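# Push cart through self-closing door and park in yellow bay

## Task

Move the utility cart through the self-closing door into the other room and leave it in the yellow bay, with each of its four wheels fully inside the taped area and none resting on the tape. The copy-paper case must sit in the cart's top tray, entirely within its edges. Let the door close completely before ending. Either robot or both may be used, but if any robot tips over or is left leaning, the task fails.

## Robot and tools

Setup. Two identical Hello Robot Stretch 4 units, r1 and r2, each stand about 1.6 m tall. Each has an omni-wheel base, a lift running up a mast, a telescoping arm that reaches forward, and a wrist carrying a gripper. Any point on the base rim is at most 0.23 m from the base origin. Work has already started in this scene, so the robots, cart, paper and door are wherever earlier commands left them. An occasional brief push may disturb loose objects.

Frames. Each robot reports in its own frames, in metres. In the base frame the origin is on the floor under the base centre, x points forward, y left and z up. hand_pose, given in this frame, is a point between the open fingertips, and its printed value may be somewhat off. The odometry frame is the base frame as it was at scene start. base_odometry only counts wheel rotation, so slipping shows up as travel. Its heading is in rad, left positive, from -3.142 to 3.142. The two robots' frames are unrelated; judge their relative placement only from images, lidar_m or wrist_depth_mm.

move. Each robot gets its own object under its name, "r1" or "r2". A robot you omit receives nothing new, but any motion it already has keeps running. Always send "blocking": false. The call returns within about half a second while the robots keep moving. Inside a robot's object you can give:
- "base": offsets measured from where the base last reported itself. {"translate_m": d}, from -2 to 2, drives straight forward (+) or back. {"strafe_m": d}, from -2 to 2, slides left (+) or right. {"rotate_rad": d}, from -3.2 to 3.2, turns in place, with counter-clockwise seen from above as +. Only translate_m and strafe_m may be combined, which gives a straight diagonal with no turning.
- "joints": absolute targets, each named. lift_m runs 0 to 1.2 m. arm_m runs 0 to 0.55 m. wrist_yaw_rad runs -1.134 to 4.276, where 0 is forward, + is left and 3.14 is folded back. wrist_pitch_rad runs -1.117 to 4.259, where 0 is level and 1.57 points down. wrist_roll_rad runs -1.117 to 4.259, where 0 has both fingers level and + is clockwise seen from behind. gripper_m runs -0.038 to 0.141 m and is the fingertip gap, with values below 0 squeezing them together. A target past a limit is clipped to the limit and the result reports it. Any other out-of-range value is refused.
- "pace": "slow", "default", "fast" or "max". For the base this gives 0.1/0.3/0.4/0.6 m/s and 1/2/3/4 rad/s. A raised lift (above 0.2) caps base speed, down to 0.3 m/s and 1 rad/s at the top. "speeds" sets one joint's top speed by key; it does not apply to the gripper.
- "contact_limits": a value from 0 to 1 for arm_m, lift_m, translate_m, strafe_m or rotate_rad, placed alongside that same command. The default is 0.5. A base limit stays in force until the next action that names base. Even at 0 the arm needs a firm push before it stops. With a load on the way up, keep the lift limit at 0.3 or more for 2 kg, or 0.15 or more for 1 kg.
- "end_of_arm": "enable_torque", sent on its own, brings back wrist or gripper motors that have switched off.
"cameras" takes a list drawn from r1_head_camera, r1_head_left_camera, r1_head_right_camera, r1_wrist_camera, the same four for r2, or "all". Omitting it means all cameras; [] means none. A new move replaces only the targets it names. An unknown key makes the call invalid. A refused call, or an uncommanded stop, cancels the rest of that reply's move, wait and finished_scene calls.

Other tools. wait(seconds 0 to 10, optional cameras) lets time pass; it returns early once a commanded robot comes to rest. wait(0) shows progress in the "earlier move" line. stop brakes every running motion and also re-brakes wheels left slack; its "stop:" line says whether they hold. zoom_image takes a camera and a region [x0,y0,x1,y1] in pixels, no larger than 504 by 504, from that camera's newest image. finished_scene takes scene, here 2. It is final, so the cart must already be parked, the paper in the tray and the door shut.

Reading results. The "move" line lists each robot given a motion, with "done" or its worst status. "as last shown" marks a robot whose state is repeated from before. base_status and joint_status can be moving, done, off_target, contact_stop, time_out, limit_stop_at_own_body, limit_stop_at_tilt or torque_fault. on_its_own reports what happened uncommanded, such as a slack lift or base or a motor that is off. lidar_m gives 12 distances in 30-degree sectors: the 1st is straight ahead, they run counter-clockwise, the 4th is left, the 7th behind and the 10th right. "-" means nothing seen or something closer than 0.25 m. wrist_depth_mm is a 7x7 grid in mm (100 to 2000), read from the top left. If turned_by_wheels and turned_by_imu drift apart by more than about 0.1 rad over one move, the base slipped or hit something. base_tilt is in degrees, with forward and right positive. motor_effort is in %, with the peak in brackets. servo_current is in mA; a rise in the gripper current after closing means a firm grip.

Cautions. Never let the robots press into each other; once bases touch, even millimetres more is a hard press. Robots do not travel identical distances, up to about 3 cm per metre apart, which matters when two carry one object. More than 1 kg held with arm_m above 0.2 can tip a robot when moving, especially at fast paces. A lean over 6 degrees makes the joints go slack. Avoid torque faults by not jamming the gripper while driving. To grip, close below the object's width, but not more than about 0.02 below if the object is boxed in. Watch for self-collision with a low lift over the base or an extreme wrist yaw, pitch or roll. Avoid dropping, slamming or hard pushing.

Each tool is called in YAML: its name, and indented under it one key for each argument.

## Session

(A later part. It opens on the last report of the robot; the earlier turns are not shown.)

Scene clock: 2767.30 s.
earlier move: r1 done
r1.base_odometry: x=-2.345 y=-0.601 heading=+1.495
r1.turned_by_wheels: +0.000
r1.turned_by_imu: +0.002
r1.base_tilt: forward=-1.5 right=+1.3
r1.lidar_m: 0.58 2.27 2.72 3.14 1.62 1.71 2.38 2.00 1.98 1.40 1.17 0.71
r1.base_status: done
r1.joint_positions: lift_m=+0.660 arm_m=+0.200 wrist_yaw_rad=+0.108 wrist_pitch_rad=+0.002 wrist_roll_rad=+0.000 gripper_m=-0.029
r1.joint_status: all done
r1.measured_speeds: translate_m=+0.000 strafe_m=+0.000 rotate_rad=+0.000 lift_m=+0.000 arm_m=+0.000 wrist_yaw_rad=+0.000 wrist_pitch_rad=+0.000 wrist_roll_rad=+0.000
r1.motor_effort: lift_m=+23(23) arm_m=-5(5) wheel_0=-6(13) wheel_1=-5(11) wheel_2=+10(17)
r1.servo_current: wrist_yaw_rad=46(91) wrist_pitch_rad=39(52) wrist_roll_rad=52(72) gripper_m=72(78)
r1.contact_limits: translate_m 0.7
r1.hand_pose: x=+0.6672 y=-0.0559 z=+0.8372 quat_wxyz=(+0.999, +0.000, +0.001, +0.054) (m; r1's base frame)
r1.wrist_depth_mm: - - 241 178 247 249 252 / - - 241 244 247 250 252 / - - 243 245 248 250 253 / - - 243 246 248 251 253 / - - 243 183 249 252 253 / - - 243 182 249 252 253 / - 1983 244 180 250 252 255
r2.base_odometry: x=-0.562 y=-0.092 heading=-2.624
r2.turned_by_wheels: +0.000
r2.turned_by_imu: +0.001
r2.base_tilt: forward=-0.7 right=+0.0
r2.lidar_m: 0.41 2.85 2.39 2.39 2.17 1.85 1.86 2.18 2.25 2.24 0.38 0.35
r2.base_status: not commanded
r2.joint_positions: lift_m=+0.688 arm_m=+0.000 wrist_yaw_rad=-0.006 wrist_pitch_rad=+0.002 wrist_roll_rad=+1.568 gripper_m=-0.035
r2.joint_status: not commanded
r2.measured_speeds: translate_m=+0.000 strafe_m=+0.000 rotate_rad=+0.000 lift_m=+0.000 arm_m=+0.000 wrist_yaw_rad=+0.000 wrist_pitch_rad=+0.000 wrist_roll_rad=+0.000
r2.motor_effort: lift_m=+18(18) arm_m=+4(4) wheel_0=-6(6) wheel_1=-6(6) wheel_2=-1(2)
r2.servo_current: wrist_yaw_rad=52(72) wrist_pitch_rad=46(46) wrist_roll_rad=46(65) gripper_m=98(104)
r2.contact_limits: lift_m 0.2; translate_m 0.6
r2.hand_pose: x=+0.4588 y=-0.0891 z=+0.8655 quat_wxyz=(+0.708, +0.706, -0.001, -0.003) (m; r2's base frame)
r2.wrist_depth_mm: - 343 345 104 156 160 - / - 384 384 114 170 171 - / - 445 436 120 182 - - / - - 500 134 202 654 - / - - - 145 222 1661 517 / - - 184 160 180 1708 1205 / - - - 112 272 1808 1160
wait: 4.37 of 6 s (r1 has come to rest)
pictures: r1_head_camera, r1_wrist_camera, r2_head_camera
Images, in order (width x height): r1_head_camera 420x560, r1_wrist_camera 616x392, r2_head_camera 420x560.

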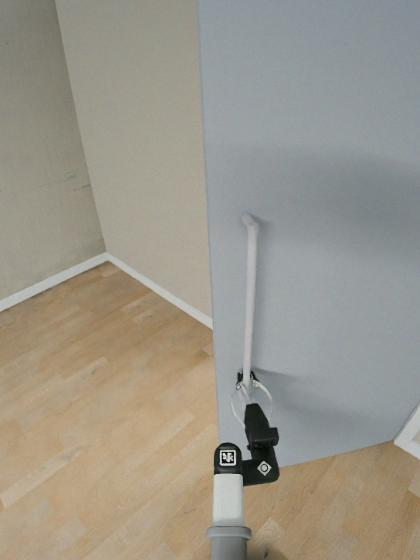

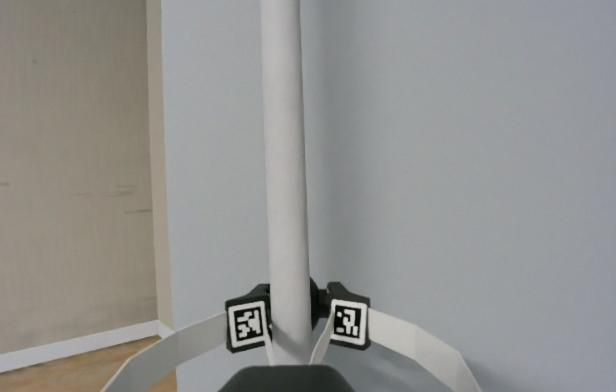

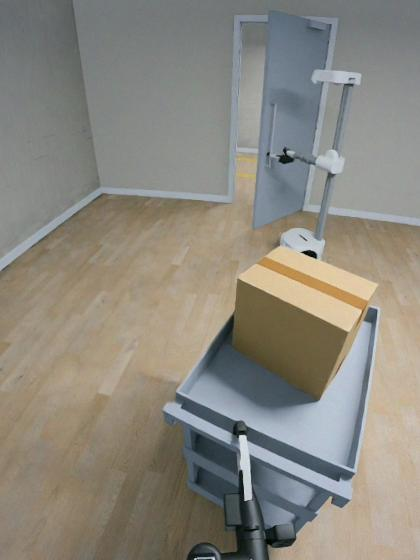

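move:
  r1: {"base": {"translate_m": -0.269, "strafe_m": -0.221}, "joints": {"wrist_yaw_rad": 0.48}, "speeds": {"wrist_yaw_rad": 0.1}, "pace": "slow", "contact_limits": {"translate_m": 0.7}}
  blocking: false
  cameras: []

wait:
  seconds: 6
  cameras: ["r1_wrist_camera", "r1_head_camera", "r2_head_camera"]

Scene clock: 2789.53 s.
move: r1 moving
r1.base_odometry: x=-2.338 y=-0.612 heading=+1.495
r1.turned_by_wheels: +0.000
r1.turned_by_imu: +0.000
r1.base_tilt: forward=-1.6 right=+1.3
r1.lidar_m: 0.60 2.31 2.75 3.16 1.65 1.69 2.37 1.95 1.98 1.42 1.15 0.72
r1.base_status: translate_m moving; strafe_m moving
r1.joint_positions: lift_m=+0.660 arm_m=+0.200 wrist_yaw_rad=+0.149 wrist_pitch_rad=+0.002 wrist_roll_rad=+0.000 gripper_m=-0.029
r1.joint_status: wrist_yaw_rad moving
r1.measured_speeds: translate_m=-0.040 strafe_m=-0.032 rotate_rad=+0.000 lift_m=+0.000 arm_m=+0.000 wrist_yaw_rad=+0.099 wrist_pitch_rad=+0.000 wrist_roll_rad=+0.000
r1.motor_effort: lift_m=+23(23) arm_m=-5(5) wheel_0=-2(6) wheel_1=-9(10) wheel_2=+12(14)
r1.servo_current: wrist_yaw_rad=52(59) wrist_pitch_rad=39(52) wrist_roll_rad=52(72) gripper_m=72(78)
r1.contact_limits: translate_m 0.7
r1.hand_pose: x=+0.6692 y=-0.0438 z=+0.8372 quat_wxyz=(+0.997, +0.000, +0.001, +0.074) (m; r1's base frame)
r1.wrist_depth_mm: - - 241 177 245 246 248 / - - 243 244 245 247 248 / - - 243 182 246 248 248 / - - 244 183 247 248 249 / - - 245 245 247 249 249 / - - 245 179 247 249 250 / - 1921 245 179 248 250 252
r2.base_odometry: x=-0.562 y=-0.092 heading=-2.624
r2.turned_by_wheels: +0.000
r2.turned_by_imu: +0.000
r2.base_tilt: forward=-0.7 right=+0.1
r2.lidar_m: 0.44 2.81 2.39 2.40 2.17 1.86 1.83 2.16 2.27 2.27 0.34 0.34
r2.base_status: not commanded
r2.joint_positions: lift_m=+0.688 arm_m=+0.000 wrist_yaw_rad=-0.006 wrist_pitch_rad=+0.002 wrist_roll_rad=+1.568 gripper_m=-0.035
r2.joint_status: not commanded
r2.measured_speeds: translate_m=+0.000 strafe_m=+0.000 rotate_rad=+0.000 lift_m=+0.000 arm_m=+0.000 wrist_yaw_rad=+0.000 wrist_pitch_rad=+0.000 wrist_roll_rad=+0.000
r2.motor_effort: lift_m=+18(18) arm_m=+4(4) wheel_0=-6(6) wheel_1=-6(6) wheel_2=-1(1)
r2.servo_current: wrist_yaw_rad=46(65) wrist_pitch_rad=39(52) wrist_roll_rad=46(52) gripper_m=98(98)
r2.contact_limits: lift_m 0.2; translate_m 0.6
r2.hand_pose: x=+0.4588 y=-0.0891 z=+0.8655 quat_wxyz=(+0.708, +0.706, -0.001, -0.003) (m; r2's base frame)
r2.wrist_depth_mm: - 345 347 105 156 160 - / - 384 387 115 171 170 - / - 449 439 120 182 - - / - - 496 134 202 654 - / - - - 145 224 1708 517 / - - 184 160 180 1708 1255 / - - - 112 272 1756 1182
pictures: none
No camera images: "cameras" was empty.

Scene clock: 2793.73 s.
earlier move: r1 done
r1.base_odometry: x=-2.145 y=-0.886 heading=+1.496
r1.turned_by_wheels: +0.001
r1.turned_by_imu: +0.003
r1.base_tilt: forward=-1.6 right=+1.3
r1.lidar_m: 0.60 2.35 3.09 3.54 1.67 3.47 1.97 1.65 1.62 1.44 1.20 0.86
r1.base_status: done
r1.joint_positions: lift_m=+0.660 arm_m=+0.200 wrist_yaw_rad=+0.483 wrist_pitch_rad=+0.002 wrist_roll_rad=+0.000 gripper_m=-0.029
r1.joint_status: all done
r1.measured_speeds: translate_m=+0.000 strafe_m=+0.000 rotate_rad=+0.000 lift_m=+0.000 arm_m=+0.000 wrist_yaw_rad=+0.000 wrist_pitch_rad=+0.000 wrist_roll_rad=+0.000
r1.motor_effort: lift_m=+23(23) arm_m=-5(5) wheel_0=+8(13) wheel_1=-3(11) wheel_2=+10(17)
r1.servo_current: wrist_yaw_rad=52(85) wrist_pitch_rad=39(52) wrist_roll_rad=46(72) gripper_m=65(78)
r1.contact_limits: translate_m 0.7
r1.hand_pose: x=+0.6670 y=+0.0565 z=+0.8372 quat_wxyz=(+0.971, +0.000, +0.001, +0.239) (m; r1's base frame)
r1.wrist_depth_mm: - - 242 242 243 244 244 / - - 243 244 244 244 245 / - - 244 244 245 245 245 / - - 245 245 245 245 246 / - - 245 245 247 246 247 / - - 246 182 246 247 246 / - 1921 246 181 247 247 247
r2.base_odometry: x=-0.562 y=-0.092 heading=-2.624
r2.turned_by_wheels: +0.000
r2.turned_by_imu: +0.001
r2.base_tilt: forward=-0.7 right=+0.1
r2.lidar_m: 0.43 2.81 2.38 2.40 2.16 1.86 1.86 2.17 2.27 2.27 0.38 0.35
r2.base_status: not commanded
r2.joint_positions: lift_m=+0.688 arm_m=+0.000 wrist_yaw_rad=-0.006 wrist_pitch_rad=+0.002 wrist_roll_rad=+1.568 gripper_m=-0.035
r2.joint_status: not commanded
r2.measured_speeds: translate_m=+0.000 strafe_m=+0.000 rotate_rad=+0.000 lift_m=+0.000 arm_m=+0.000 wrist_yaw_rad=+0.000 wrist_pitch_rad=+0.000 wrist_roll_rad=+0.000
r2.motor_effort: lift_m=+17(18) arm_m=+4(4) wheel_0=-6(6) wheel_1=-6(6) wheel_2=-1(2)
r2.servo_current: wrist_yaw_rad=46(65) wrist_pitch_rad=46(52) wrist_roll_rad=39(59) gripper_m=91(98)
r2.contact_limits: lift_m 0.2; translate_m 0.6
r2.hand_pose: x=+0.4588 y=-0.0891 z=+0.8655 quat_wxyz=(+0.708, +0.706, -0.001, -0.003) (m; r2's base frame)
r2.wrist_depth_mm: - 343 349 105 156 160 - / - 387 384 115 170 171 - / - 445 436 121 182 - - / - - 496 134 202 654 - / - - - 144 223 1708 517 / - - 185 161 181 1708 1229 / - - - 112 273 1808 1160
wait: 4.20 of 6 s (r1 has come to rest)
pictures: r1_head_camera, r1_wrist_camera, r2_head_camera
Images, in order (width x height): r1_head_camera 420x560, r1_wrist_camera 616x392, r2_head_camera 420x560.

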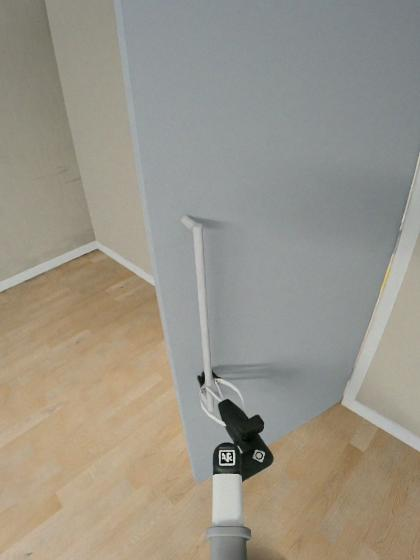

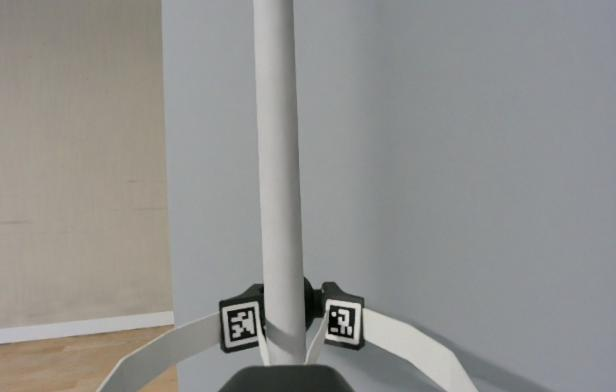

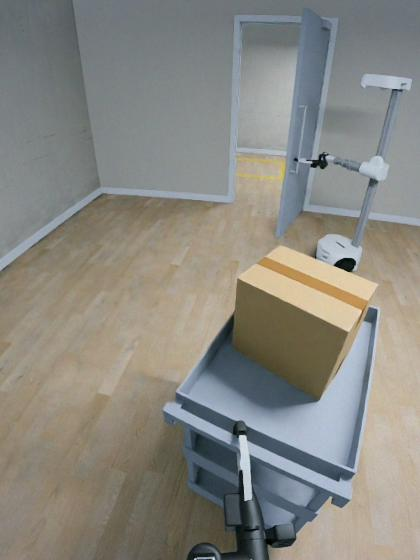

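move:
  r1: {"base": {"translate_m": -0.186, "strafe_m": -0.297}, "joints": {"wrist_yaw_rad": 0.84}, "speeds": {"wrist_yaw_rad": 0.095}, "pace": "slow", "contact_limits": {"translate_m": 0.7}}
  blocking: false
  cameras: []

wait:
  seconds: 6
  cameras: ["r1_wrist_camera", "r1_head_camera", "r2_head_camera", "r2_head_left_camera"]

zoom_image:
  camera: "r2_head_camera"
  region: [200, 0, 420, 280]

Scene clock: 2800.50 s.
move: r1 moving
r1.base_odometry: x=-2.135 y=-0.893 heading=+1.497
r1.turned_by_wheels: +0.001
r1.turned_by_imu: +0.001
r1.base_tilt: forward=-1.5 right=+1.3
r1.lidar_m: 0.60 2.41 3.10 3.55 1.68 3.44 1.93 1.60 1.63 1.42 1.22 0.87
r1.base_status: translate_m moving; strafe_m moving
r1.joint_positions: lift_m=+0.660 arm_m=+0.200 wrist_yaw_rad=+0.521 wrist_pitch_rad=+0.002 wrist_roll_rad=+0.000 gripper_m=-0.029
r1.joint_status: wrist_yaw_rad moving
r1.measured_speeds: translate_m=-0.025 strafe_m=-0.041 rotate_rad=-0.001 lift_m=+0.000 arm_m=+0.000 wrist_yaw_rad=+0.094 wrist_pitch_rad=+0.000 wrist_roll_rad=+0.000
r1.motor_effort: lift_m=+23(23) arm_m=-5(5) wheel_0=+8(10) wheel_1=-7(8) wheel_2=+14(14)
r1.servo_current: wrist_yaw_rad=52(78) wrist_pitch_rad=46(52) wrist_roll_rad=72(72) gripper_m=72(78)
r1.contact_limits: translate_m 0.7
r1.hand_pose: x=+0.6647 y=+0.0678 z=+0.8372 quat_wxyz=(+0.966, +0.000, +0.001, +0.258) (m; r1's base frame)
r1.wrist_depth_mm: - - 244 179 242 241 240 / - - 245 244 242 242 242 / - - 244 244 243 242 242 / - - 246 244 244 243 242 / - - 247 185 245 243 243 / - - 247 182 244 244 243 / - 1921 248 180 246 244 244
r2.base_odometry: x=-0.562 y=-0.092 heading=-2.624
r2.turned_by_wheels: +0.000
r2.turned_by_imu: +0.000
r2.base_tilt: forward=-0.7 right=+0.1
r2.lidar_m: 0.42 2.83 2.38 2.37 2.18 1.86 1.86 2.20 2.27 2.28 0.38 0.34
r2.base_status: not commanded
r2.joint_positions: lift_m=+0.688 arm_m=+0.000 wrist_yaw_rad=-0.006 wrist_pitch_rad=+0.002 wrist_roll_rad=+1.568 gripper_m=-0.035
r2.joint_status: not commanded
r2.measured_speeds: translate_m=+0.000 strafe_m=+0.000 rotate_rad=+0.000 lift_m=+0.000 arm_m=+0.000 wrist_yaw_rad=+0.000 wrist_pitch_rad=+0.000 wrist_roll_rad=+0.000
r2.motor_effort: lift_m=+17(18) arm_m=+4(4) wheel_0=-6(6) wheel_1=-5(6) wheel_2=-1(1)
r2.servo_current: wrist_yaw_rad=59(59) wrist_pitch_rad=39(46) wrist_roll_rad=52(59) gripper_m=98(98)
r2.contact_limits: lift_m 0.2; translate_m 0.6
r2.hand_pose: x=+0.4588 y=-0.0891 z=+0.8655 quat_wxyz=(+0.708, +0.706, -0.001, -0.003) (m; r2's base frame)
r2.wrist_depth_mm: - 345 345 105 156 160 - / - 384 387 115 171 171 - / - 445 436 121 182 - - / - - 500 134 202 661 - / - - - 145 224 1708 517 / - - 185 161 181 1708 1255 / - - - 112 273 1808 1182
pictures: none
No camera images: "cameras" was empty.

Scene clock: 2804.80 s.
earlier move: r1 done
r1.base_odometry: x=-1.863 y=-1.093 heading=+1.497
r1.turned_by_wheels: +0.001
r1.turned_by_imu: +0.003
r1.base_tilt: forward=-1.6 right=+1.2
r1.lidar_m: 0.59 0.60 3.42 1.93 1.85 2.77 1.54 1.28 1.29 1.37 1.15 1.12
r1.base_status: done
r1.joint_positions: lift_m=+0.660 arm_m=+0.200 wrist_yaw_rad=+0.843 wrist_pitch_rad=+0.002 wrist_roll_rad=+0.000 gripper_m=-0.029
r1.joint_status: all done
r1.measured_speeds: translate_m=+0.000 strafe_m=+0.000 rotate_rad=+0.000 lift_m=+0.000 arm_m=+0.000 wrist_yaw_rad=+0.000 wrist_pitch_rad=+0.000 wrist_roll_rad=+0.000
r1.motor_effort: lift_m=+23(23) arm_m=-5(5) wheel_0=+11(19) wheel_1=+0(10) wheel_2=+9(18)
r1.servo_current: wrist_yaw_rad=46(85) wrist_pitch_rad=39(52) wrist_roll_rad=39(72) gripper_m=72(85)
r1.contact_limits: translate_m 0.7
r1.hand_pose: x=+0.6281 y=+0.1572 z=+0.8372 quat_wxyz=(+0.912, +0.000, +0.001, +0.409) (m; r1's base frame)
r1.wrist_depth_mm: - - 243 243 243 242 242 / - - 244 243 244 243 243 / - - 245 243 244 244 243 / - - 245 244 245 244 244 / - - 246 245 246 245 244 / - - 246 182 246 245 245 / - 1921 246 179 247 246 246
r2.base_odometry: x=-0.562 y=-0.092 heading=-2.624
r2.turned_by_wheels: +0.000
r2.turned_by_imu: +0.001
r2.base_tilt: forward=-0.7 right=+0.1
r2.lidar_m: 0.41 2.81 2.41 2.37 2.17 1.86 1.86 2.16 2.26 2.27 0.38 0.35
r2.base_status: not commanded
r2.joint_positions: lift_m=+0.688 arm_m=+0.000 wrist_yaw_rad=-0.006 wrist_pitch_rad=+0.002 wrist_roll_rad=+1.568 gripper_m=-0.035
r2.joint_status: not commanded
r2.measured_speeds: translate_m=+0.000 strafe_m=+0.000 rotate_rad=+0.000 lift_m=+0.000 arm_m=+0.000 wrist_yaw_rad=+0.000 wrist_pitch_rad=+0.000 wrist_roll_rad=+0.000
r2.motor_effort: lift_m=+18(18) arm_m=+4(4) wheel_0=-6(7) wheel_1=-6(6) wheel_2=-1(2)
r2.servo_current: wrist_yaw_rad=52(65) wrist_pitch_rad=39(46) wrist_roll_rad=39(59) gripper_m=98(98)
r2.contact_limits: lift_m 0.2; translate_m 0.6
r2.hand_pose: x=+0.4588 y=-0.0891 z=+0.8655 quat_wxyz=(+0.708, +0.706, -0.001, -0.003) (m; r2's base frame)
r2.wrist_depth_mm: - 345 347 105 156 160 - / - 387 384 115 170 171 - / - 445 436 121 182 - - / - - 496 134 202 654 - / - - - 145 223 1708 517 / - - 184 161 181 1708 1229 / - - - 112 273 1808 1160
wait: 4.30 of 6 s (r1 has come to rest)
pictures: r1_head_camera, r1_wrist_camera, r2_head_camera, r2_head_left_camera
Images, in order (width x height): r1_head_camera 420x560, r1_wrist_camera 616x392, r2_head_camera 420x560, r2_head_left_camera 420x672.

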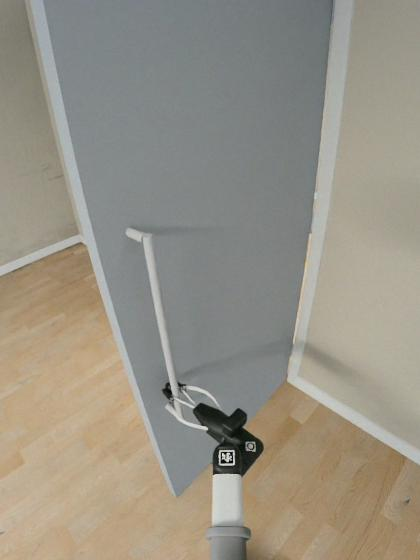

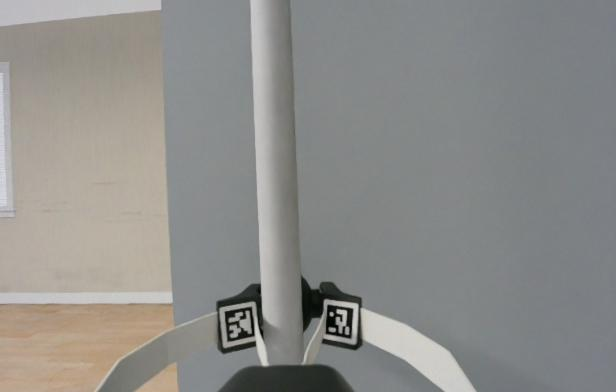

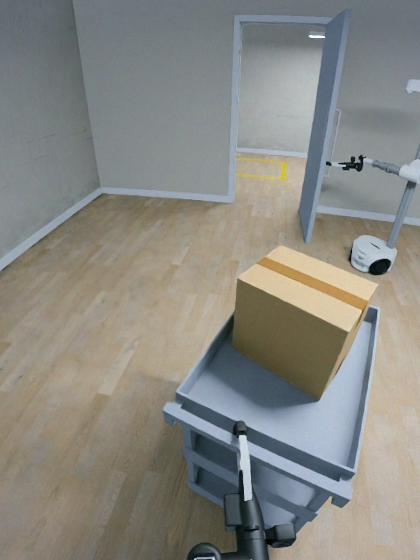

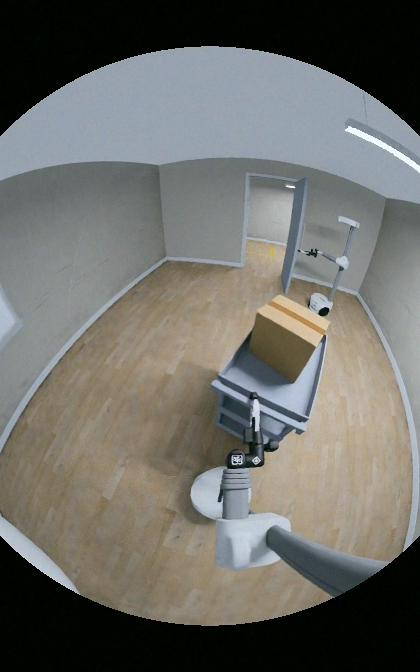

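Scaled by 1.800 from the camera's 420x560 image, which has a finer 1200x1600 frame.

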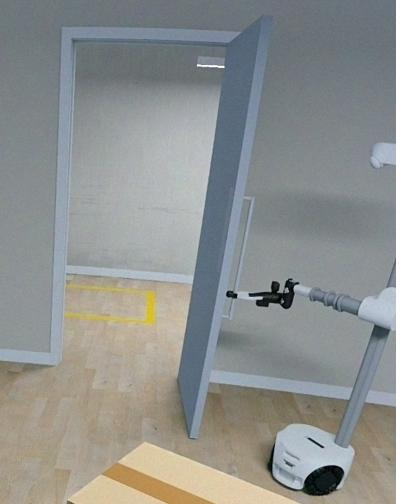

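move:
  r2: {"base": {"translate_m": 0.274, "strafe_m": -0.145}, "pace": "slow", "contact_limits": {"translate_m": 0.6}}
  blocking: false
  cameras: []

wait:
  seconds: 6
  cameras: ["r2_wrist_camera", "r2_head_camera"]

Scene clock: 2897.47 s.
move: r2 moving
r1.base_odometry: x=-1.863 y=-1.093 heading=+1.497
r1.turned_by_wheels: +0.000
r1.turned_by_imu: +0.000
r1.base_tilt: forward=-1.6 right=+1.2
r1.lidar_m: 0.57 0.60 3.43 1.91 1.82 2.76 1.55 1.30 1.30 1.35 1.14 1.13
r1.base_status: not commanded
r1.joint_positions: lift_m=+0.660 arm_m=+0.200 wrist_yaw_rad=+0.843 wrist_pitch_rad=+0.002 wrist_roll_rad=+0.000 gripper_m=-0.029
r1.joint_status: not commanded
r1.measured_speeds: translate_m=+0.000 strafe_m=+0.000 rotate_rad=+0.000 lift_m=+0.000 arm_m=+0.000 wrist_yaw_rad=+0.000 wrist_pitch_rad=+0.000 wrist_roll_rad=+0.000
r1.motor_effort: lift_m=+23(23) arm_m=-5(5) wheel_0=+11(11) wheel_1=+0(0) wheel_2=+9(9)
r1.servo_current: wrist_yaw_rad=52(65) wrist_pitch_rad=46(46) wrist_roll_rad=65(65) gripper_m=72(78)
r1.contact_limits: translate_m 0.7
r1.hand_pose: x=+0.6281 y=+0.1572 z=+0.8372 quat_wxyz=(+0.912, +0.000, +0.001, +0.409) (m; r1's base frame)
r1.wrist_depth_mm: - - 243 243 243 243 242 / - - 244 243 243 243 242 / - - 244 244 244 244 243 / - - 245 244 244 244 243 / - - 246 245 245 245 245 / - - 246 182 246 245 245 / - 1921 247 179 246 245 246
r2.base_odometry: x=-0.576 y=-0.092 heading=-2.624
r2.turned_by_wheels: +0.000
r2.turned_by_imu: +0.000
r2.base_tilt: forward=-0.7 right=+0.0
r2.lidar_m: 0.41 2.82 2.39 2.38 2.18 1.86 1.84 2.17 2.28 2.27 0.38 0.35
r2.base_status: translate_m moving; strafe_m moving
r2.joint_positions: lift_m=+0.688 arm_m=+0.000 wrist_yaw_rad=-0.006 wrist_pitch_rad=+0.002 wrist_roll_rad=+1.568 gripper_m=-0.035
r2.joint_status: not commanded
r2.measured_speeds: translate_m=+0.049 strafe_m=-0.025 rotate_rad=+0.000 lift_m=+0.000 arm_m=+0.000 wrist_yaw_rad=+0.000 wrist_pitch_rad=+0.000 wrist_roll_rad=+0.000
r2.motor_effort: lift_m=+17(18) arm_m=+4(4) wheel_0=+6(10) wheel_1=+2(4) wheel_2=-15(15)
r2.servo_current: wrist_yaw_rad=46(59) wrist_pitch_rad=33(46) wrist_roll_rad=59(59) gripper_m=98(98)
r2.contact_limits: lift_m 0.2; translate_m 0.6
r2.hand_pose: x=+0.4588 y=-0.0891 z=+0.8655 quat_wxyz=(+0.708, +0.706, -0.001, -0.003) (m; r2's base frame)
r2.wrist_depth_mm: - 345 345 102 153 - - / - 384 382 110 168 165 - / - 442 433 120 182 - - / - - 496 131 198 654 - / - - - 145 219 1708 517 / - - 183 157 179 1756 1229 / - - - 112 270 1863 1160
pictures: none
No camera images: "cameras" was empty.

Scene clock: 2901.23 s.
earlier move: r2 done
r1.base_odometry: x=-1.863 y=-1.093 heading=+1.497
r1.turned_by_wheels: +0.000
r1.turned_by_imu: +0.000
r1.base_tilt: forward=-1.6 right=+1.3
r1.lidar_m: 0.58 0.57 3.40 1.61 1.55 2.80 1.51 1.28 1.30 1.34 1.15 1.13
r1.base_status: not commanded
r1.joint_positions: lift_m=+0.660 arm_m=+0.200 wrist_yaw_rad=+0.843 wrist_pitch_rad=+0.002 wrist_roll_rad=+0.000 gripper_m=-0.029
r1.joint_status: not commanded
r1.measured_speeds: translate_m=+0.000 strafe_m=+0.000 rotate_rad=+0.000 lift_m=+0.000 arm_m=+0.000 wrist_yaw_rad=+0.000 wrist_pitch_rad=+0.000 wrist_roll_rad=+0.000
r1.motor_effort: lift_m=+23(23) arm_m=-5(5) wheel_0=+11(11) wheel_1=+0(0) wheel_2=+9(9)
r1.servo_current: wrist_yaw_rad=59(72) wrist_pitch_rad=39(52) wrist_roll_rad=46(72) gripper_m=72(78)
r1.contact_limits: translate_m 0.7
r1.hand_pose: x=+0.6281 y=+0.1572 z=+0.8372 quat_wxyz=(+0.912, +0.000, +0.001, +0.409) (m; r1's base frame)
r1.wrist_depth_mm: - - 244 243 242 243 243 / - - 244 243 244 243 242 / - - 245 244 244 244 243 / - - 246 246 245 244 244 / - - 245 246 245 245 245 / - - 246 182 246 246 245 / - 1983 247 179 245 245 245
r2.base_odometry: x=-0.871 y=-0.101 heading=-2.624
r2.turned_by_wheels: +0.000
r2.turned_by_imu: +0.002
r2.base_tilt: forward=-0.6 right=+0.1
r2.lidar_m: 0.40 2.91 2.49 2.46 2.52 2.15 2.15 2.54 2.18 2.20 0.40 0.35
r2.base_status: done
r2.joint_positions: lift_m=+0.688 arm_m=+0.000 wrist_yaw_rad=-0.003 wrist_pitch_rad=+0.002 wrist_roll_rad=+1.568 gripper_m=-0.035
r2.joint_status: not commanded
r2.measured_speeds: translate_m=+0.000 strafe_m=+0.000 rotate_rad=+0.000 lift_m=+0.000 arm_m=+0.000 wrist_yaw_rad=+0.000 wrist_pitch_rad=+0.000 wrist_roll_rad=+0.000
r2.motor_effort: lift_m=+17(18) arm_m=+4(4) wheel_0=+4(17) wheel_1=+4(10) wheel_2=-11(15)
r2.servo_current: wrist_yaw_rad=52(65) wrist_pitch_rad=39(52) wrist_roll_rad=33(59) gripper_m=91(104)
r2.contact_limits: lift_m 0.2; translate_m 0.6
r2.hand_pose: x=+0.4591 y=-0.0882 z=+0.8655 quat_wxyz=(+0.708, +0.706, +0.000, -0.002) (m; r2's base frame)
r2.wrist_depth_mm: - 347 345 109 160 163 - / - 382 384 115 172 172 - / - 436 424 122 183 - - / - - 480 134 200 627 - / - - - 145 218 1708 525 / - - 183 157 183 1618 1229 / - - - 112 260 1863 1255
wait: 3.77 of 6 s (r2 has come to rest)
pictures: r2_head_camera, r2_wrist_camera
Images, in order (width x height): r2_head_camera 420x560, r2_wrist_camera 616x392.

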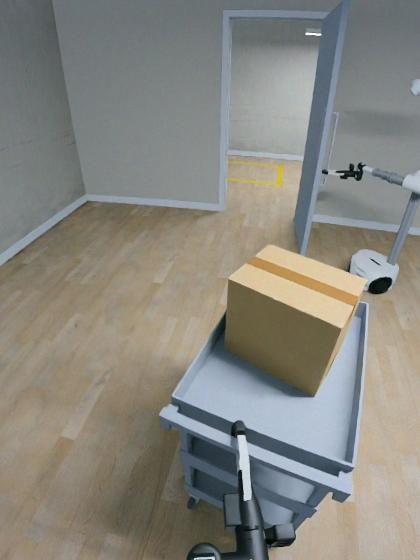

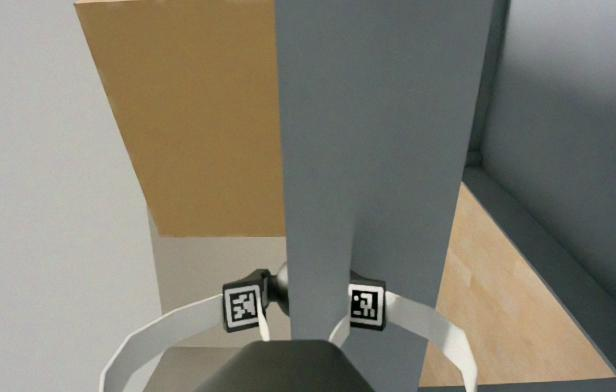

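move:
  r2: {"base": {"translate_m": -0.023, "strafe_m": -0.098}, "pace": "slow", "contact_limits": {"translate_m": 0.6}}
  blocking: false
  cameras: []

wait:
  seconds: 4
  cameras: ["r2_head_camera"]

Scene clock: 2923.53 s.
move: r2 moving
r1.base_odometry: x=-1.863 y=-1.093 heading=+1.497
r1.turned_by_wheels: +0.000
r1.turned_by_imu: +0.000
r1.base_tilt: forward=-1.6 right=+1.2
r1.lidar_m: 0.59 0.61 3.41 1.59 1.54 2.77 1.51 1.29 1.29 1.37 1.15 1.13
r1.base_status: not commanded
r1.joint_positions: lift_m=+0.660 arm_m=+0.200 wrist_yaw_rad=+0.843 wrist_pitch_rad=+0.002 wrist_roll_rad=+0.000 gripper_m=-0.029
r1.joint_status: not commanded
r1.measured_speeds: translate_m=+0.000 strafe_m=+0.000 rotate_rad=+0.000 lift_m=+0.000 arm_m=+0.000 wrist_yaw_rad=+0.000 wrist_pitch_rad=+0.000 wrist_roll_rad=+0.000
r1.motor_effort: lift_m=+23(23) arm_m=-5(5) wheel_0=+11(11) wheel_1=+0(0) wheel_2=+9(9)
r1.servo_current: wrist_yaw_rad=46(59) wrist_pitch_rad=39(52) wrist_roll_rad=59(59) gripper_m=72(78)
r1.contact_limits: translate_m 0.7
r1.hand_pose: x=+0.6281 y=+0.1572 z=+0.8372 quat_wxyz=(+0.912, +0.000, +0.001, +0.409) (m; r1's base frame)
r1.wrist_depth_mm: - - 243 243 243 242 242 / - - 244 243 243 242 242 / - - 245 244 244 243 244 / - - 245 244 245 244 244 / - - 246 245 245 245 245 / - - 246 183 245 246 245 / - 1921 247 179 247 246 246
r2.base_odometry: x=-0.875 y=-0.089 heading=-2.624
r2.turned_by_wheels: +0.001
r2.turned_by_imu: +0.001
r2.base_tilt: forward=-0.7 right=+0.1
r2.lidar_m: 0.41 2.92 2.49 2.47 2.51 2.16 2.15 2.56 2.19 2.18 0.40 0.34
r2.base_status: translate_m moving; strafe_m moving
r2.joint_positions: lift_m=+0.688 arm_m=+0.000 wrist_yaw_rad=-0.001 wrist_pitch_rad=+0.002 wrist_roll_rad=+1.568 gripper_m=-0.035
r2.joint_status: not commanded
r2.measured_speeds: translate_m=-0.010 strafe_m=-0.049 rotate_rad=+0.004 lift_m=+0.000 arm_m=+0.000 wrist_yaw_rad=+0.028 wrist_pitch_rad=+0.000 wrist_roll_rad=+0.000
r2.motor_effort: lift_m=+17(18) arm_m=+4(4) wheel_0=+12(12) wheel_1=-6(7) wheel_2=+5(11)
r2.servo_current: wrist_yaw_rad=46(52) wrist_pitch_rad=39(46) wrist_roll_rad=46(65) gripper_m=91(98)
r2.contact_limits: lift_m 0.2; translate_m 0.6
r2.hand_pose: x=+0.4592 y=-0.0878 z=+0.8655 quat_wxyz=(+0.708, +0.706, +0.000, -0.001) (m; r2's base frame)
r2.wrist_depth_mm: - 340 345 105 155 - - / - 379 382 114 169 170 - / - 436 424 119 180 - - / - - 484 132 198 647 - / - - - 144 216 1537 530 / - - 184 155 182 1756 1255 / - - - 112 259 1863 1255
pictures: none
No camera images: "cameras" was empty.

Scene clock: 2925.27 s.
earlier move: r2 done
r1.base_odometry: x=-1.863 y=-1.093 heading=+1.497
r1.turned_by_wheels: +0.000
r1.turned_by_imu: +0.000
r1.base_tilt: forward=-1.6 right=+1.3
r1.lidar_m: 0.59 0.58 3.43 1.58 1.47 2.79 1.55 1.27 1.27 1.35 1.14 1.15
r1.base_status: not commanded
r1.joint_positions: lift_m=+0.660 arm_m=+0.200 wrist_yaw_rad=+0.843 wrist_pitch_rad=+0.002 wrist_roll_rad=+0.000 gripper_m=-0.029
r1.joint_status: not commanded
r1.measured_speeds: translate_m=+0.000 strafe_m=+0.000 rotate_rad=+0.000 lift_m=+0.000 arm_m=+0.000 wrist_yaw_rad=+0.000 wrist_pitch_rad=+0.000 wrist_roll_rad=+0.000
r1.motor_effort: lift_m=+23(23) arm_m=-5(5) wheel_0=+11(11) wheel_1=+0(0) wheel_2=+9(9)
r1.servo_current: wrist_yaw_rad=65(65) wrist_pitch_rad=39(52) wrist_roll_rad=33(65) gripper_m=65(85)
r1.contact_limits: translate_m 0.7
r1.hand_pose: x=+0.6281 y=+0.1572 z=+0.8372 quat_wxyz=(+0.912, +0.000, +0.001, +0.409) (m; r1's base frame)
r1.wrist_depth_mm: - - 243 243 243 242 242 / - - 244 243 244 243 243 / - - 244 244 244 244 243 / - - 246 244 244 245 244 / - - 245 244 245 244 245 / - - 246 182 246 245 246 / - 1921 247 179 246 246 246
r2.base_odometry: x=-0.900 y=-0.005 heading=-2.623
r2.turned_by_wheels: +0.000
r2.turned_by_imu: +0.001
r2.base_tilt: forward=-0.7 right=+0.1
r2.lidar_m: 0.40 3.04 2.57 2.56 2.51 2.16 2.17 2.46 2.10 2.11 2.44 0.37
r2.base_status: done
r2.joint_positions: lift_m=+0.688 arm_m=+0.000 wrist_yaw_rad=+0.006 wrist_pitch_rad=+0.002 wrist_roll_rad=+1.568 gripper_m=-0.035
r2.joint_status: not commanded
r2.measured_speeds: translate_m=+0.000 strafe_m=+0.000 rotate_rad=+0.000 lift_m=+0.000 arm_m=+0.000 wrist_yaw_rad=+0.000 wrist_pitch_rad=+0.000 wrist_roll_rad=+0.000
r2.motor_effort: lift_m=+17(18) arm_m=+4(4) wheel_0=+4(16) wheel_1=-3(8) wheel_2=+9(12)
r2.servo_current: wrist_yaw_rad=39(65) wrist_pitch_rad=33(46) wrist_roll_rad=39(65) gripper_m=98(98)
r2.contact_limits: lift_m 0.2; translate_m 0.6
r2.hand_pose: x=+0.4598 y=-0.0856 z=+0.8655 quat_wxyz=(+0.708, +0.706, +0.003, +0.001) (m; r2's base frame)
r2.wrist_depth_mm: - 364 366 117 172 173 - / - 384 384 - 180 181 - / - 433 424 132 194 - - / - - 469 144 206 - - / - - 530 152 220 1576 559 / - - 186 162 180 1708 508 / - - - 112 254 1808 1205
wait: 1.73 of 4 s (r2 has come to rest)
pictures: r2_head_camera
Images, in order (width x height): r2_head_camera 420x560.

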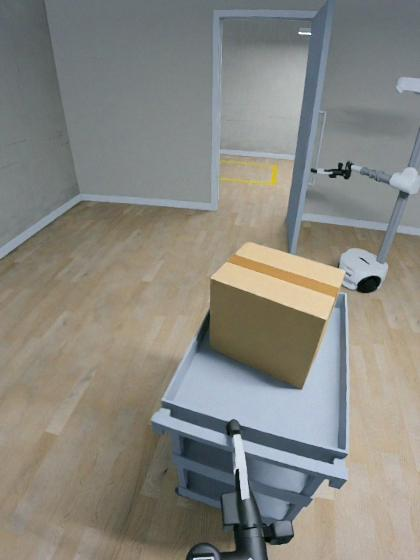

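move:
  r2: {"base": {"translate_m": -0.03, "strafe_m": -0.127}, "pace": "slow", "contact_limits": {"translate_m": 0.6}}
  blocking: false
  cameras: []

wait:
  seconds: 4
  cameras: ["r2_head_camera"]

Scene clock: 2944.93 s.
move: r2 moving
r1.base_odometry: x=-1.863 y=-1.093 heading=+1.497
r1.turned_by_wheels: +0.000
r1.turned_by_imu: +0.000
r1.base_tilt: forward=-1.6 right=+1.2
r1.lidar_m: 0.58 0.61 3.43 1.58 1.48 2.85 1.50 1.30 1.28 1.36 1.16 1.13
r1.base_status: not commanded
r1.joint_positions: lift_m=+0.660 arm_m=+0.200 wrist_yaw_rad=+0.843 wrist_pitch_rad=+0.002 wrist_roll_rad=+0.000 gripper_m=-0.029
r1.joint_status: not commanded
r1.measured_speeds: translate_m=+0.000 strafe_m=+0.000 rotate_rad=+0.000 lift_m=+0.000 arm_m=+0.000 wrist_yaw_rad=+0.000 wrist_pitch_rad=+0.000 wrist_roll_rad=+0.000
r1.motor_effort: lift_m=+23(23) arm_m=-5(5) wheel_0=+11(11) wheel_1=+0(0) wheel_2=+9(9)
r1.servo_current: wrist_yaw_rad=59(59) wrist_pitch_rad=46(46) wrist_roll_rad=59(65) gripper_m=72(78)
r1.contact_limits: translate_m 0.7
r1.hand_pose: x=+0.6281 y=+0.1572 z=+0.8372 quat_wxyz=(+0.912, +0.000, +0.001, +0.409) (m; r1's base frame)
r1.wrist_depth_mm: - - 243 243 242 243 242 / - - 244 244 243 243 243 / - - 244 244 244 243 243 / - - 246 244 244 244 244 / - - 245 245 245 245 245 / - - 246 182 246 245 245 / - 1983 247 179 247 246 246
r2.base_odometry: x=-0.904 y=+0.008 heading=-2.622
r2.turned_by_wheels: +0.001
r2.turned_by_imu: +0.002
r2.base_tilt: forward=-0.6 right=+0.0
r2.lidar_m: 0.42 3.04 2.58 2.58 2.51 2.16 2.14 2.42 2.09 2.08 2.43 0.38
r2.base_status: translate_m moving; strafe_m moving
r2.joint_positions: lift_m=+0.688 arm_m=+0.000 wrist_yaw_rad=+0.006 wrist_pitch_rad=+0.002 wrist_roll_rad=+1.568 gripper_m=-0.035
r2.joint_status: not commanded
r2.measured_speeds: translate_m=-0.012 strafe_m=-0.050 rotate_rad=+0.002 lift_m=+0.000 arm_m=+0.000 wrist_yaw_rad=+0.000 wrist_pitch_rad=+0.000 wrist_roll_rad=+0.000
r2.motor_effort: lift_m=+17(18) arm_m=+4(4) wheel_0=+10(11) wheel_1=-7(9) wheel_2=+9(11)
r2.servo_current: wrist_yaw_rad=46(65) wrist_pitch_rad=33(46) wrist_roll_rad=46(52) gripper_m=91(98)
r2.contact_limits: lift_m 0.2; translate_m 0.6
r2.hand_pose: x=+0.4598 y=-0.0856 z=+0.8655 quat_wxyz=(+0.708, +0.706, +0.003, +0.001) (m; r2's base frame)
r2.wrist_depth_mm: - 359 366 118 172 174 - / - 384 384 - 182 182 - / - 430 424 132 193 - - / - - 473 142 206 707 - / - - 525 152 220 1618 564 / - - 186 161 180 1756 512 / - - - 112 253 1808 1229
pictures: none
No camera images: "cameras" was empty.

Scene clock: 2946.97 s.
earlier move: r2 done
r1.base_odometry: x=-1.863 y=-1.093 heading=+1.497
r1.turned_by_wheels: +0.000
r1.turned_by_imu: +0.000
r1.base_tilt: forward=-1.5 right=+1.2
r1.lidar_m: 0.57 0.58 3.40 1.59 1.45 2.76 1.55 1.28 1.31 1.34 1.14 1.13
r1.base_status: not commanded
r1.joint_positions: lift_m=+0.660 arm_m=+0.200 wrist_yaw_rad=+0.843 wrist_pitch_rad=+0.002 wrist_roll_rad=+0.000 gripper_m=-0.029
r1.joint_status: not commanded
r1.measured_speeds: translate_m=+0.000 strafe_m=+0.000 rotate_rad=+0.000 lift_m=+0.000 arm_m=+0.000 wrist_yaw_rad=+0.000 wrist_pitch_rad=+0.000 wrist_roll_rad=+0.000
r1.motor_effort: lift_m=+23(23) arm_m=-5(5) wheel_0=+10(11) wheel_1=+0(0) wheel_2=+9(9)
r1.servo_current: wrist_yaw_rad=59(72) wrist_pitch_rad=46(52) wrist_roll_rad=65(72) gripper_m=72(78)
r1.contact_limits: translate_m 0.7
r1.hand_pose: x=+0.6281 y=+0.1572 z=+0.8372 quat_wxyz=(+0.912, +0.000, +0.001, +0.409) (m; r1's base frame)
r1.wrist_depth_mm: - - 243 243 243 242 242 / - - 243 245 243 243 243 / - - 244 244 244 244 243 / - - 245 245 244 244 244 / - - 246 245 245 245 245 / - - 246 182 246 246 245 / - 1921 248 179 246 245 246
r2.base_odometry: x=-0.937 y=+0.120 heading=-2.623
r2.turned_by_wheels: +0.000
r2.turned_by_imu: +0.000
r2.base_tilt: forward=-0.7 right=+0.1
r2.lidar_m: 0.40 3.15 2.69 2.68 2.52 2.15 2.16 2.29 1.97 1.98 2.31 0.39
r2.base_status: done
r2.joint_positions: lift_m=+0.688 arm_m=+0.000 wrist_yaw_rad=+0.006 wrist_pitch_rad=+0.002 wrist_roll_rad=+1.568 gripper_m=-0.035
r2.joint_status: not commanded
r2.measured_speeds: translate_m=+0.000 strafe_m=+0.000 rotate_rad=+0.000 lift_m=+0.000 arm_m=+0.000 wrist_yaw_rad=+0.000 wrist_pitch_rad=+0.000 wrist_roll_rad=+0.000
r2.motor_effort: lift_m=+17(18) arm_m=+3(4) wheel_0=+4(13) wheel_1=-5(9) wheel_2=+10(13)
r2.servo_current: wrist_yaw_rad=59(65) wrist_pitch_rad=39(52) wrist_roll_rad=59(59) gripper_m=91(98)
r2.contact_limits: lift_m 0.2; translate_m 0.6
r2.hand_pose: x=+0.4598 y=-0.0856 z=+0.8655 quat_wxyz=(+0.708, +0.706, +0.003, +0.001) (m; r2's base frame)
r2.wrist_depth_mm: - - - 139 193 - - / - 402 394 144 200 - - / - 427 421 150 208 - - / - - 455 156 216 - - / - - 496 162 225 699 - / - - 186 167 182 1708 508 / - - - 112 243 1863 1205
wait: 2.03 of 4 s (r2 has come to rest)
pictures: r2_head_camera
Images, in order (width x height): r2_head_camera 420x560.

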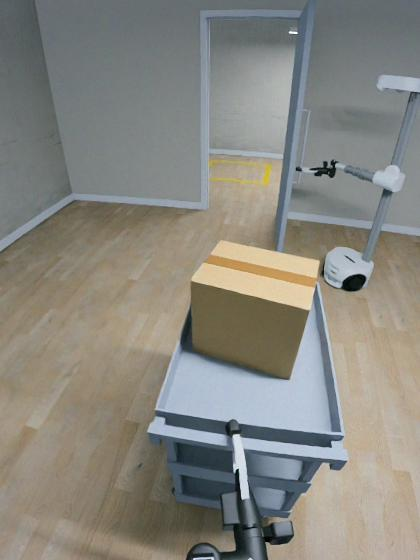

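zoom_image:
  camera: "r2_head_camera"
  region: [180, 120, 320, 260]

Scaled by 3.600 from the camera's 420x560 image, which has a finer 1200x1600 frame.

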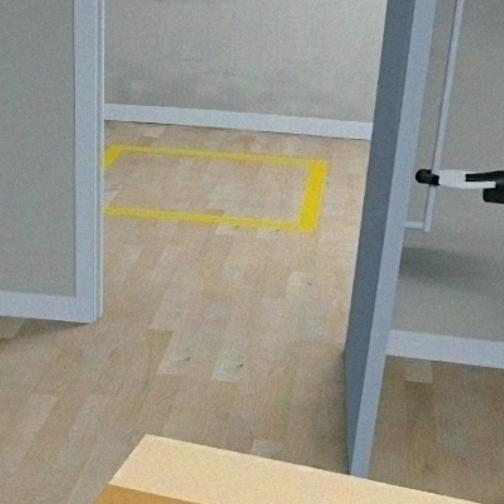

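move:
  r2: {"base": {"translate_m": -0.034, "strafe_m": -0.146}, "pace": "slow", "contact_limits": {"translate_m": 0.6}}
  blocking: false
  cameras: []

wait:
  seconds: 4
  cameras: ["r2_head_camera"]

Scene clock: 2976.90 s.
move: r2 moving
r1.base_odometry: x=-1.863 y=-1.093 heading=+1.497
r1.turned_by_wheels: +0.000
r1.turned_by_imu: +0.000
r1.base_tilt: forward=-1.6 right=+1.3
r1.lidar_m: 0.59 0.60 3.41 1.59 1.39 2.81 1.54 1.30 1.27 1.38 1.14 1.14
r1.base_status: not commanded
r1.joint_positions: lift_m=+0.660 arm_m=+0.200 wrist_yaw_rad=+0.843 wrist_pitch_rad=+0.002 wrist_roll_rad=+0.000 gripper_m=-0.029
r1.joint_status: not commanded
r1.measured_speeds: translate_m=+0.000 strafe_m=+0.000 rotate_rad=+0.000 lift_m=+0.000 arm_m=+0.000 wrist_yaw_rad=+0.000 wrist_pitch_rad=+0.000 wrist_roll_rad=+0.000
r1.motor_effort: lift_m=+23(23) arm_m=-5(5) wheel_0=+11(11) wheel_1=+0(0) wheel_2=+9(9)
r1.servo_current: wrist_yaw_rad=52(59) wrist_pitch_rad=33(46) wrist_roll_rad=39(65) gripper_m=72(72)
r1.contact_limits: translate_m 0.7
r1.hand_pose: x=+0.6281 y=+0.1572 z=+0.8372 quat_wxyz=(+0.912, +0.000, +0.001, +0.409) (m; r1's base frame)
r1.wrist_depth_mm: - - 243 243 243 241 242 / - - 245 243 244 243 243 / - - 245 244 243 243 243 / - - 245 245 244 244 244 / - - 245 245 245 244 245 / - - 246 182 245 245 245 / - 1921 246 179 246 246 246
r2.base_odometry: x=-0.941 y=+0.132 heading=-2.622
r2.turned_by_wheels: +0.001
r2.turned_by_imu: +0.002
r2.base_tilt: forward=-0.7 right=+0.1
r2.lidar_m: 0.38 3.16 2.72 2.70 2.51 2.16 2.16 2.30 1.97 1.98 2.28 0.40
r2.base_status: translate_m moving; strafe_m moving
r2.joint_positions: lift_m=+0.688 arm_m=+0.000 wrist_yaw_rad=+0.006 wrist_pitch_rad=+0.002 wrist_roll_rad=+1.568 gripper_m=-0.035
r2.joint_status: not commanded
r2.measured_speeds: translate_m=-0.011 strafe_m=-0.050 rotate_rad=-0.002 lift_m=+0.000 arm_m=+0.000 wrist_yaw_rad=+0.000 wrist_pitch_rad=+0.000 wrist_roll_rad=+0.000
r2.motor_effort: lift_m=+18(18) arm_m=+4(4) wheel_0=+8(11) wheel_1=-7(8) wheel_2=+11(11)
r2.servo_current: wrist_yaw_rad=52(52) wrist_pitch_rad=33(46) wrist_roll_rad=39(59) gripper_m=98(98)
r2.contact_limits: lift_m 0.2; translate_m 0.6
r2.hand_pose: x=+0.4598 y=-0.0856 z=+0.8655 quat_wxyz=(+0.708, +0.706, +0.003, +0.001) (m; r2's base frame)
r2.wrist_depth_mm: - - - 140 195 - - / - 407 402 145 202 - - / - 427 424 150 210 - - / - - 452 156 217 - - / - - 492 162 225 741 - / - - 187 167 181 1708 512 / - - - 112 242 1808 1255
pictures: none
No camera images: "cameras" was empty.

Scene clock: 2979.13 s.
earlier move: r2 done
r1.base_odometry: x=-1.863 y=-1.093 heading=+1.497
r1.turned_by_wheels: +0.000
r1.turned_by_imu: +0.000
r1.base_tilt: forward=-1.6 right=+1.3
r1.lidar_m: 0.58 0.61 3.41 1.64 1.37 2.75 1.53 1.30 1.31 1.35 1.12 1.13
r1.base_status: not commanded
r1.joint_positions: lift_m=+0.660 arm_m=+0.200 wrist_yaw_rad=+0.843 wrist_pitch_rad=+0.002 wrist_roll_rad=+0.000 gripper_m=-0.029
r1.joint_status: not commanded
r1.measured_speeds: translate_m=+0.000 strafe_m=+0.000 rotate_rad=+0.000 lift_m=+0.000 arm_m=+0.000 wrist_yaw_rad=+0.000 wrist_pitch_rad=+0.000 wrist_roll_rad=+0.000
r1.motor_effort: lift_m=+23(23) arm_m=-5(5) wheel_0=+11(11) wheel_1=+0(0) wheel_2=+9(9)
r1.servo_current: wrist_yaw_rad=46(65) wrist_pitch_rad=39(52) wrist_roll_rad=52(65) gripper_m=72(78)
r1.contact_limits: translate_m 0.7
r1.hand_pose: x=+0.6281 y=+0.1572 z=+0.8372 quat_wxyz=(+0.912, +0.000, +0.001, +0.409) (m; r1's base frame)
r1.wrist_depth_mm: - - 243 243 243 243 242 / - - 244 244 243 243 242 / - - 244 244 244 244 243 / - - 245 245 244 244 244 / - - 246 245 245 245 244 / - - 246 182 245 245 245 / - 1921 246 179 246 246 246
r2.base_odometry: x=-0.980 y=+0.263 heading=-2.622
r2.turned_by_wheels: +0.000
r2.turned_by_imu: +0.001
r2.base_tilt: forward=-0.6 right=+0.1
r2.lidar_m: 0.35 0.39 2.85 2.82 2.48 2.18 2.16 2.14 1.82 1.82 2.13 0.41
r2.base_status: done
r2.joint_positions: lift_m=+0.688 arm_m=+0.000 wrist_yaw_rad=+0.006 wrist_pitch_rad=+0.002 wrist_roll_rad=+1.568 gripper_m=-0.035
r2.joint_status: not commanded
r2.measured_speeds: translate_m=+0.000 strafe_m=+0.000 rotate_rad=+0.000 lift_m=+0.000 arm_m=+0.000 wrist_yaw_rad=+0.000 wrist_pitch_rad=+0.000 wrist_roll_rad=+0.000
r2.motor_effort: lift_m=+18(18) arm_m=+4(4) wheel_0=+5(11) wheel_1=-6(10) wheel_2=+11(14)
r2.servo_current: wrist_yaw_rad=52(65) wrist_pitch_rad=39(46) wrist_roll_rad=39(59) gripper_m=91(98)
r2.contact_limits: lift_m 0.2; translate_m 0.6
r2.hand_pose: x=+0.4598 y=-0.0856 z=+0.8655 quat_wxyz=(+0.708, +0.706, +0.003, +0.001) (m; r2's base frame)
r2.wrist_depth_mm: - - - 164 223 1708 - / - - - 165 224 - - / - 436 433 166 226 - - / - 455 452 167 228 - - / - - 469 169 229 - - / - - 185 170 183 - - / - - - 112 233 1708 517
wait: 2.23 of 4 s (r2 has come to rest)
pictures: r2_head_camera
Images, in order (width x height): r2_head_camera 420x560.

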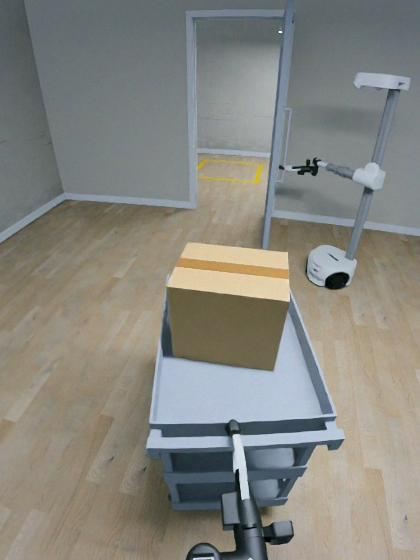

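move:
  r2: {"base": {"translate_m": 0.0, "strafe_m": -0.09}, "pace": "slow", "contact_limits": {"translate_m": 0.6}}
  blocking: false
  cameras: []

wait:
  seconds: 4
  cameras: ["r2_head_camera"]

Scene clock: 2989.07 s.
move: r2 moving
r1.base_odometry: x=-1.863 y=-1.093 heading=+1.497
r1.turned_by_wheels: +0.000
r1.turned_by_imu: +0.000
r1.base_tilt: forward=-1.6 right=+1.2
r1.lidar_m: 0.54 0.59 3.39 1.66 1.40 2.78 1.56 1.28 1.25 1.37 1.13 1.15
r1.base_status: not commanded
r1.joint_positions: lift_m=+0.660 arm_m=+0.200 wrist_yaw_rad=+0.843 wrist_pitch_rad=+0.002 wrist_roll_rad=+0.000 gripper_m=-0.029
r1.joint_status: not commanded
r1.measured_speeds: translate_m=+0.000 strafe_m=+0.000 rotate_rad=+0.000 lift_m=+0.000 arm_m=+0.000 wrist_yaw_rad=+0.000 wrist_pitch_rad=+0.000 wrist_roll_rad=+0.000
r1.motor_effort: lift_m=+23(23) arm_m=-5(5) wheel_0=+10(11) wheel_1=+0(0) wheel_2=+9(9)
r1.servo_current: wrist_yaw_rad=46(65) wrist_pitch_rad=39(52) wrist_roll_rad=46(52) gripper_m=72(78)
r1.contact_limits: translate_m 0.7
r1.hand_pose: x=+0.6281 y=+0.1572 z=+0.8372 quat_wxyz=(+0.912, +0.000, +0.001, +0.409) (m; r1's base frame)
r1.wrist_depth_mm: - - 243 243 243 242 242 / - - 245 243 243 243 243 / - - 244 243 244 244 243 / - - 245 245 245 244 244 / - - 245 244 245 245 245 / - - 246 182 246 246 245 / - 1921 247 179 246 246 246
r2.base_odometry: x=-0.987 y=+0.276 heading=-2.622
r2.turned_by_wheels: +0.000
r2.turned_by_imu: +0.001
r2.base_tilt: forward=-0.6 right=+0.0
r2.lidar_m: 0.38 0.40 2.86 2.86 2.51 2.17 2.18 2.13 1.79 1.80 2.11 0.42
r2.base_status: translate_m moving; strafe_m moving
r2.joint_positions: lift_m=+0.688 arm_m=+0.000 wrist_yaw_rad=+0.006 wrist_pitch_rad=+0.002 wrist_roll_rad=+1.568 gripper_m=-0.035
r2.joint_status: not commanded
r2.measured_speeds: translate_m=+0.000 strafe_m=-0.055 rotate_rad=+0.000 lift_m=+0.000 arm_m=+0.000 wrist_yaw_rad=+0.000 wrist_pitch_rad=+0.000 wrist_roll_rad=+0.000
r2.motor_effort: lift_m=+17(18) arm_m=+3(4) wheel_0=+8(13) wheel_1=-7(10) wheel_2=+1(10)
r2.servo_current: wrist_yaw_rad=59(59) wrist_pitch_rad=46(46) wrist_roll_rad=59(59) gripper_m=91(98)
r2.contact_limits: lift_m 0.2; translate_m 0.6
r2.hand_pose: x=+0.4598 y=-0.0856 z=+0.8655 quat_wxyz=(+0.708, +0.706, +0.003, +0.001) (m; r2's base frame)
r2.wrist_depth_mm: - - - 165 224 1661 - / - - - 166 226 - - / - 436 433 167 226 - - / - 455 445 168 228 - - / - - 469 169 229 - - / - - 184 170 180 - - / - - - 112 232 1808 517
pictures: none
No camera images: "cameras" was empty.

Scene clock: 2990.60 s.
earlier move: r2 done
r1.base_odometry: x=-1.863 y=-1.093 heading=+1.497
r1.turned_by_wheels: +0.000
r1.turned_by_imu: +0.000
r1.base_tilt: forward=-1.6 right=+1.3
r1.lidar_m: 0.61 0.58 3.42 1.69 1.36 2.75 1.54 1.28 1.30 1.34 1.12 1.13
r1.base_status: not commanded
r1.joint_positions: lift_m=+0.660 arm_m=+0.200 wrist_yaw_rad=+0.843 wrist_pitch_rad=+0.002 wrist_roll_rad=+0.000 gripper_m=-0.029
r1.joint_status: not commanded
r1.measured_speeds: translate_m=+0.000 strafe_m=+0.000 rotate_rad=+0.000 lift_m=+0.000 arm_m=+0.000 wrist_yaw_rad=+0.000 wrist_pitch_rad=+0.000 wrist_roll_rad=+0.000
r1.motor_effort: lift_m=+23(23) arm_m=-5(5) wheel_0=+11(11) wheel_1=+0(0) wheel_2=+9(9)
r1.servo_current: wrist_yaw_rad=52(65) wrist_pitch_rad=39(52) wrist_roll_rad=33(72) gripper_m=72(78)
r1.contact_limits: translate_m 0.7
r1.hand_pose: x=+0.6281 y=+0.1572 z=+0.8372 quat_wxyz=(+0.912, +0.000, +0.001, +0.409) (m; r1's base frame)
r1.wrist_depth_mm: - - 243 242 242 242 242 / - - 244 243 244 243 243 / - - 245 244 243 244 243 / - - 245 244 245 244 244 / - - 246 245 245 245 243 / - - 245 182 246 245 245 / - 1921 247 179 247 246 246
r2.base_odometry: x=-1.025 y=+0.341 heading=-2.622
r2.turned_by_wheels: +0.000
r2.turned_by_imu: +0.000
r2.base_tilt: forward=-0.7 right=+0.1
r2.lidar_m: 0.38 0.36 2.95 2.94 2.55 2.19 2.17 2.02 1.74 1.72 2.03 0.41
r2.base_status: done
r2.joint_positions: lift_m=+0.688 arm_m=+0.000 wrist_yaw_rad=+0.003 wrist_pitch_rad=+0.002 wrist_roll_rad=+1.568 gripper_m=-0.035
r2.joint_status: not commanded
r2.measured_speeds: translate_m=+0.000 strafe_m=+0.000 rotate_rad=+0.000 lift_m=+0.000 arm_m=+0.000 wrist_yaw_rad=+0.000 wrist_pitch_rad=+0.000 wrist_roll_rad=+0.000
r2.motor_effort: lift_m=+17(18) arm_m=+4(4) wheel_0=+7(16) wheel_1=-4(10) wheel_2=+0(10)
r2.servo_current: wrist_yaw_rad=52(65) wrist_pitch_rad=39(46) wrist_roll_rad=59(59) gripper_m=91(98)
r2.contact_limits: lift_m 0.2; translate_m 0.6
r2.hand_pose: x=+0.4596 y=-0.0865 z=+0.8655 quat_wxyz=(+0.708, +0.706, +0.002, +0.000) (m; r2's base frame)
r2.wrist_depth_mm: - - - 178 239 1661 1308 / - - - 176 237 1808 - / - - 439 174 234 - - / - 452 449 173 233 - - / - - 459 171 229 - - / - - 187 168 180 - - / - 480 480 112 224 1618 -
wait: 1.53 of 4 s (r2 has come to rest)
pictures: r2_head_camera
Images, in order (width x height): r2_head_camera 420x560.

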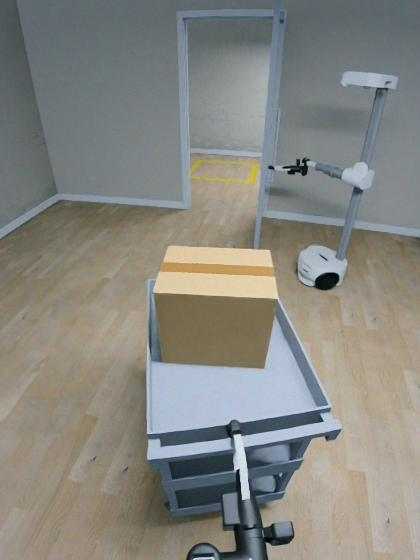

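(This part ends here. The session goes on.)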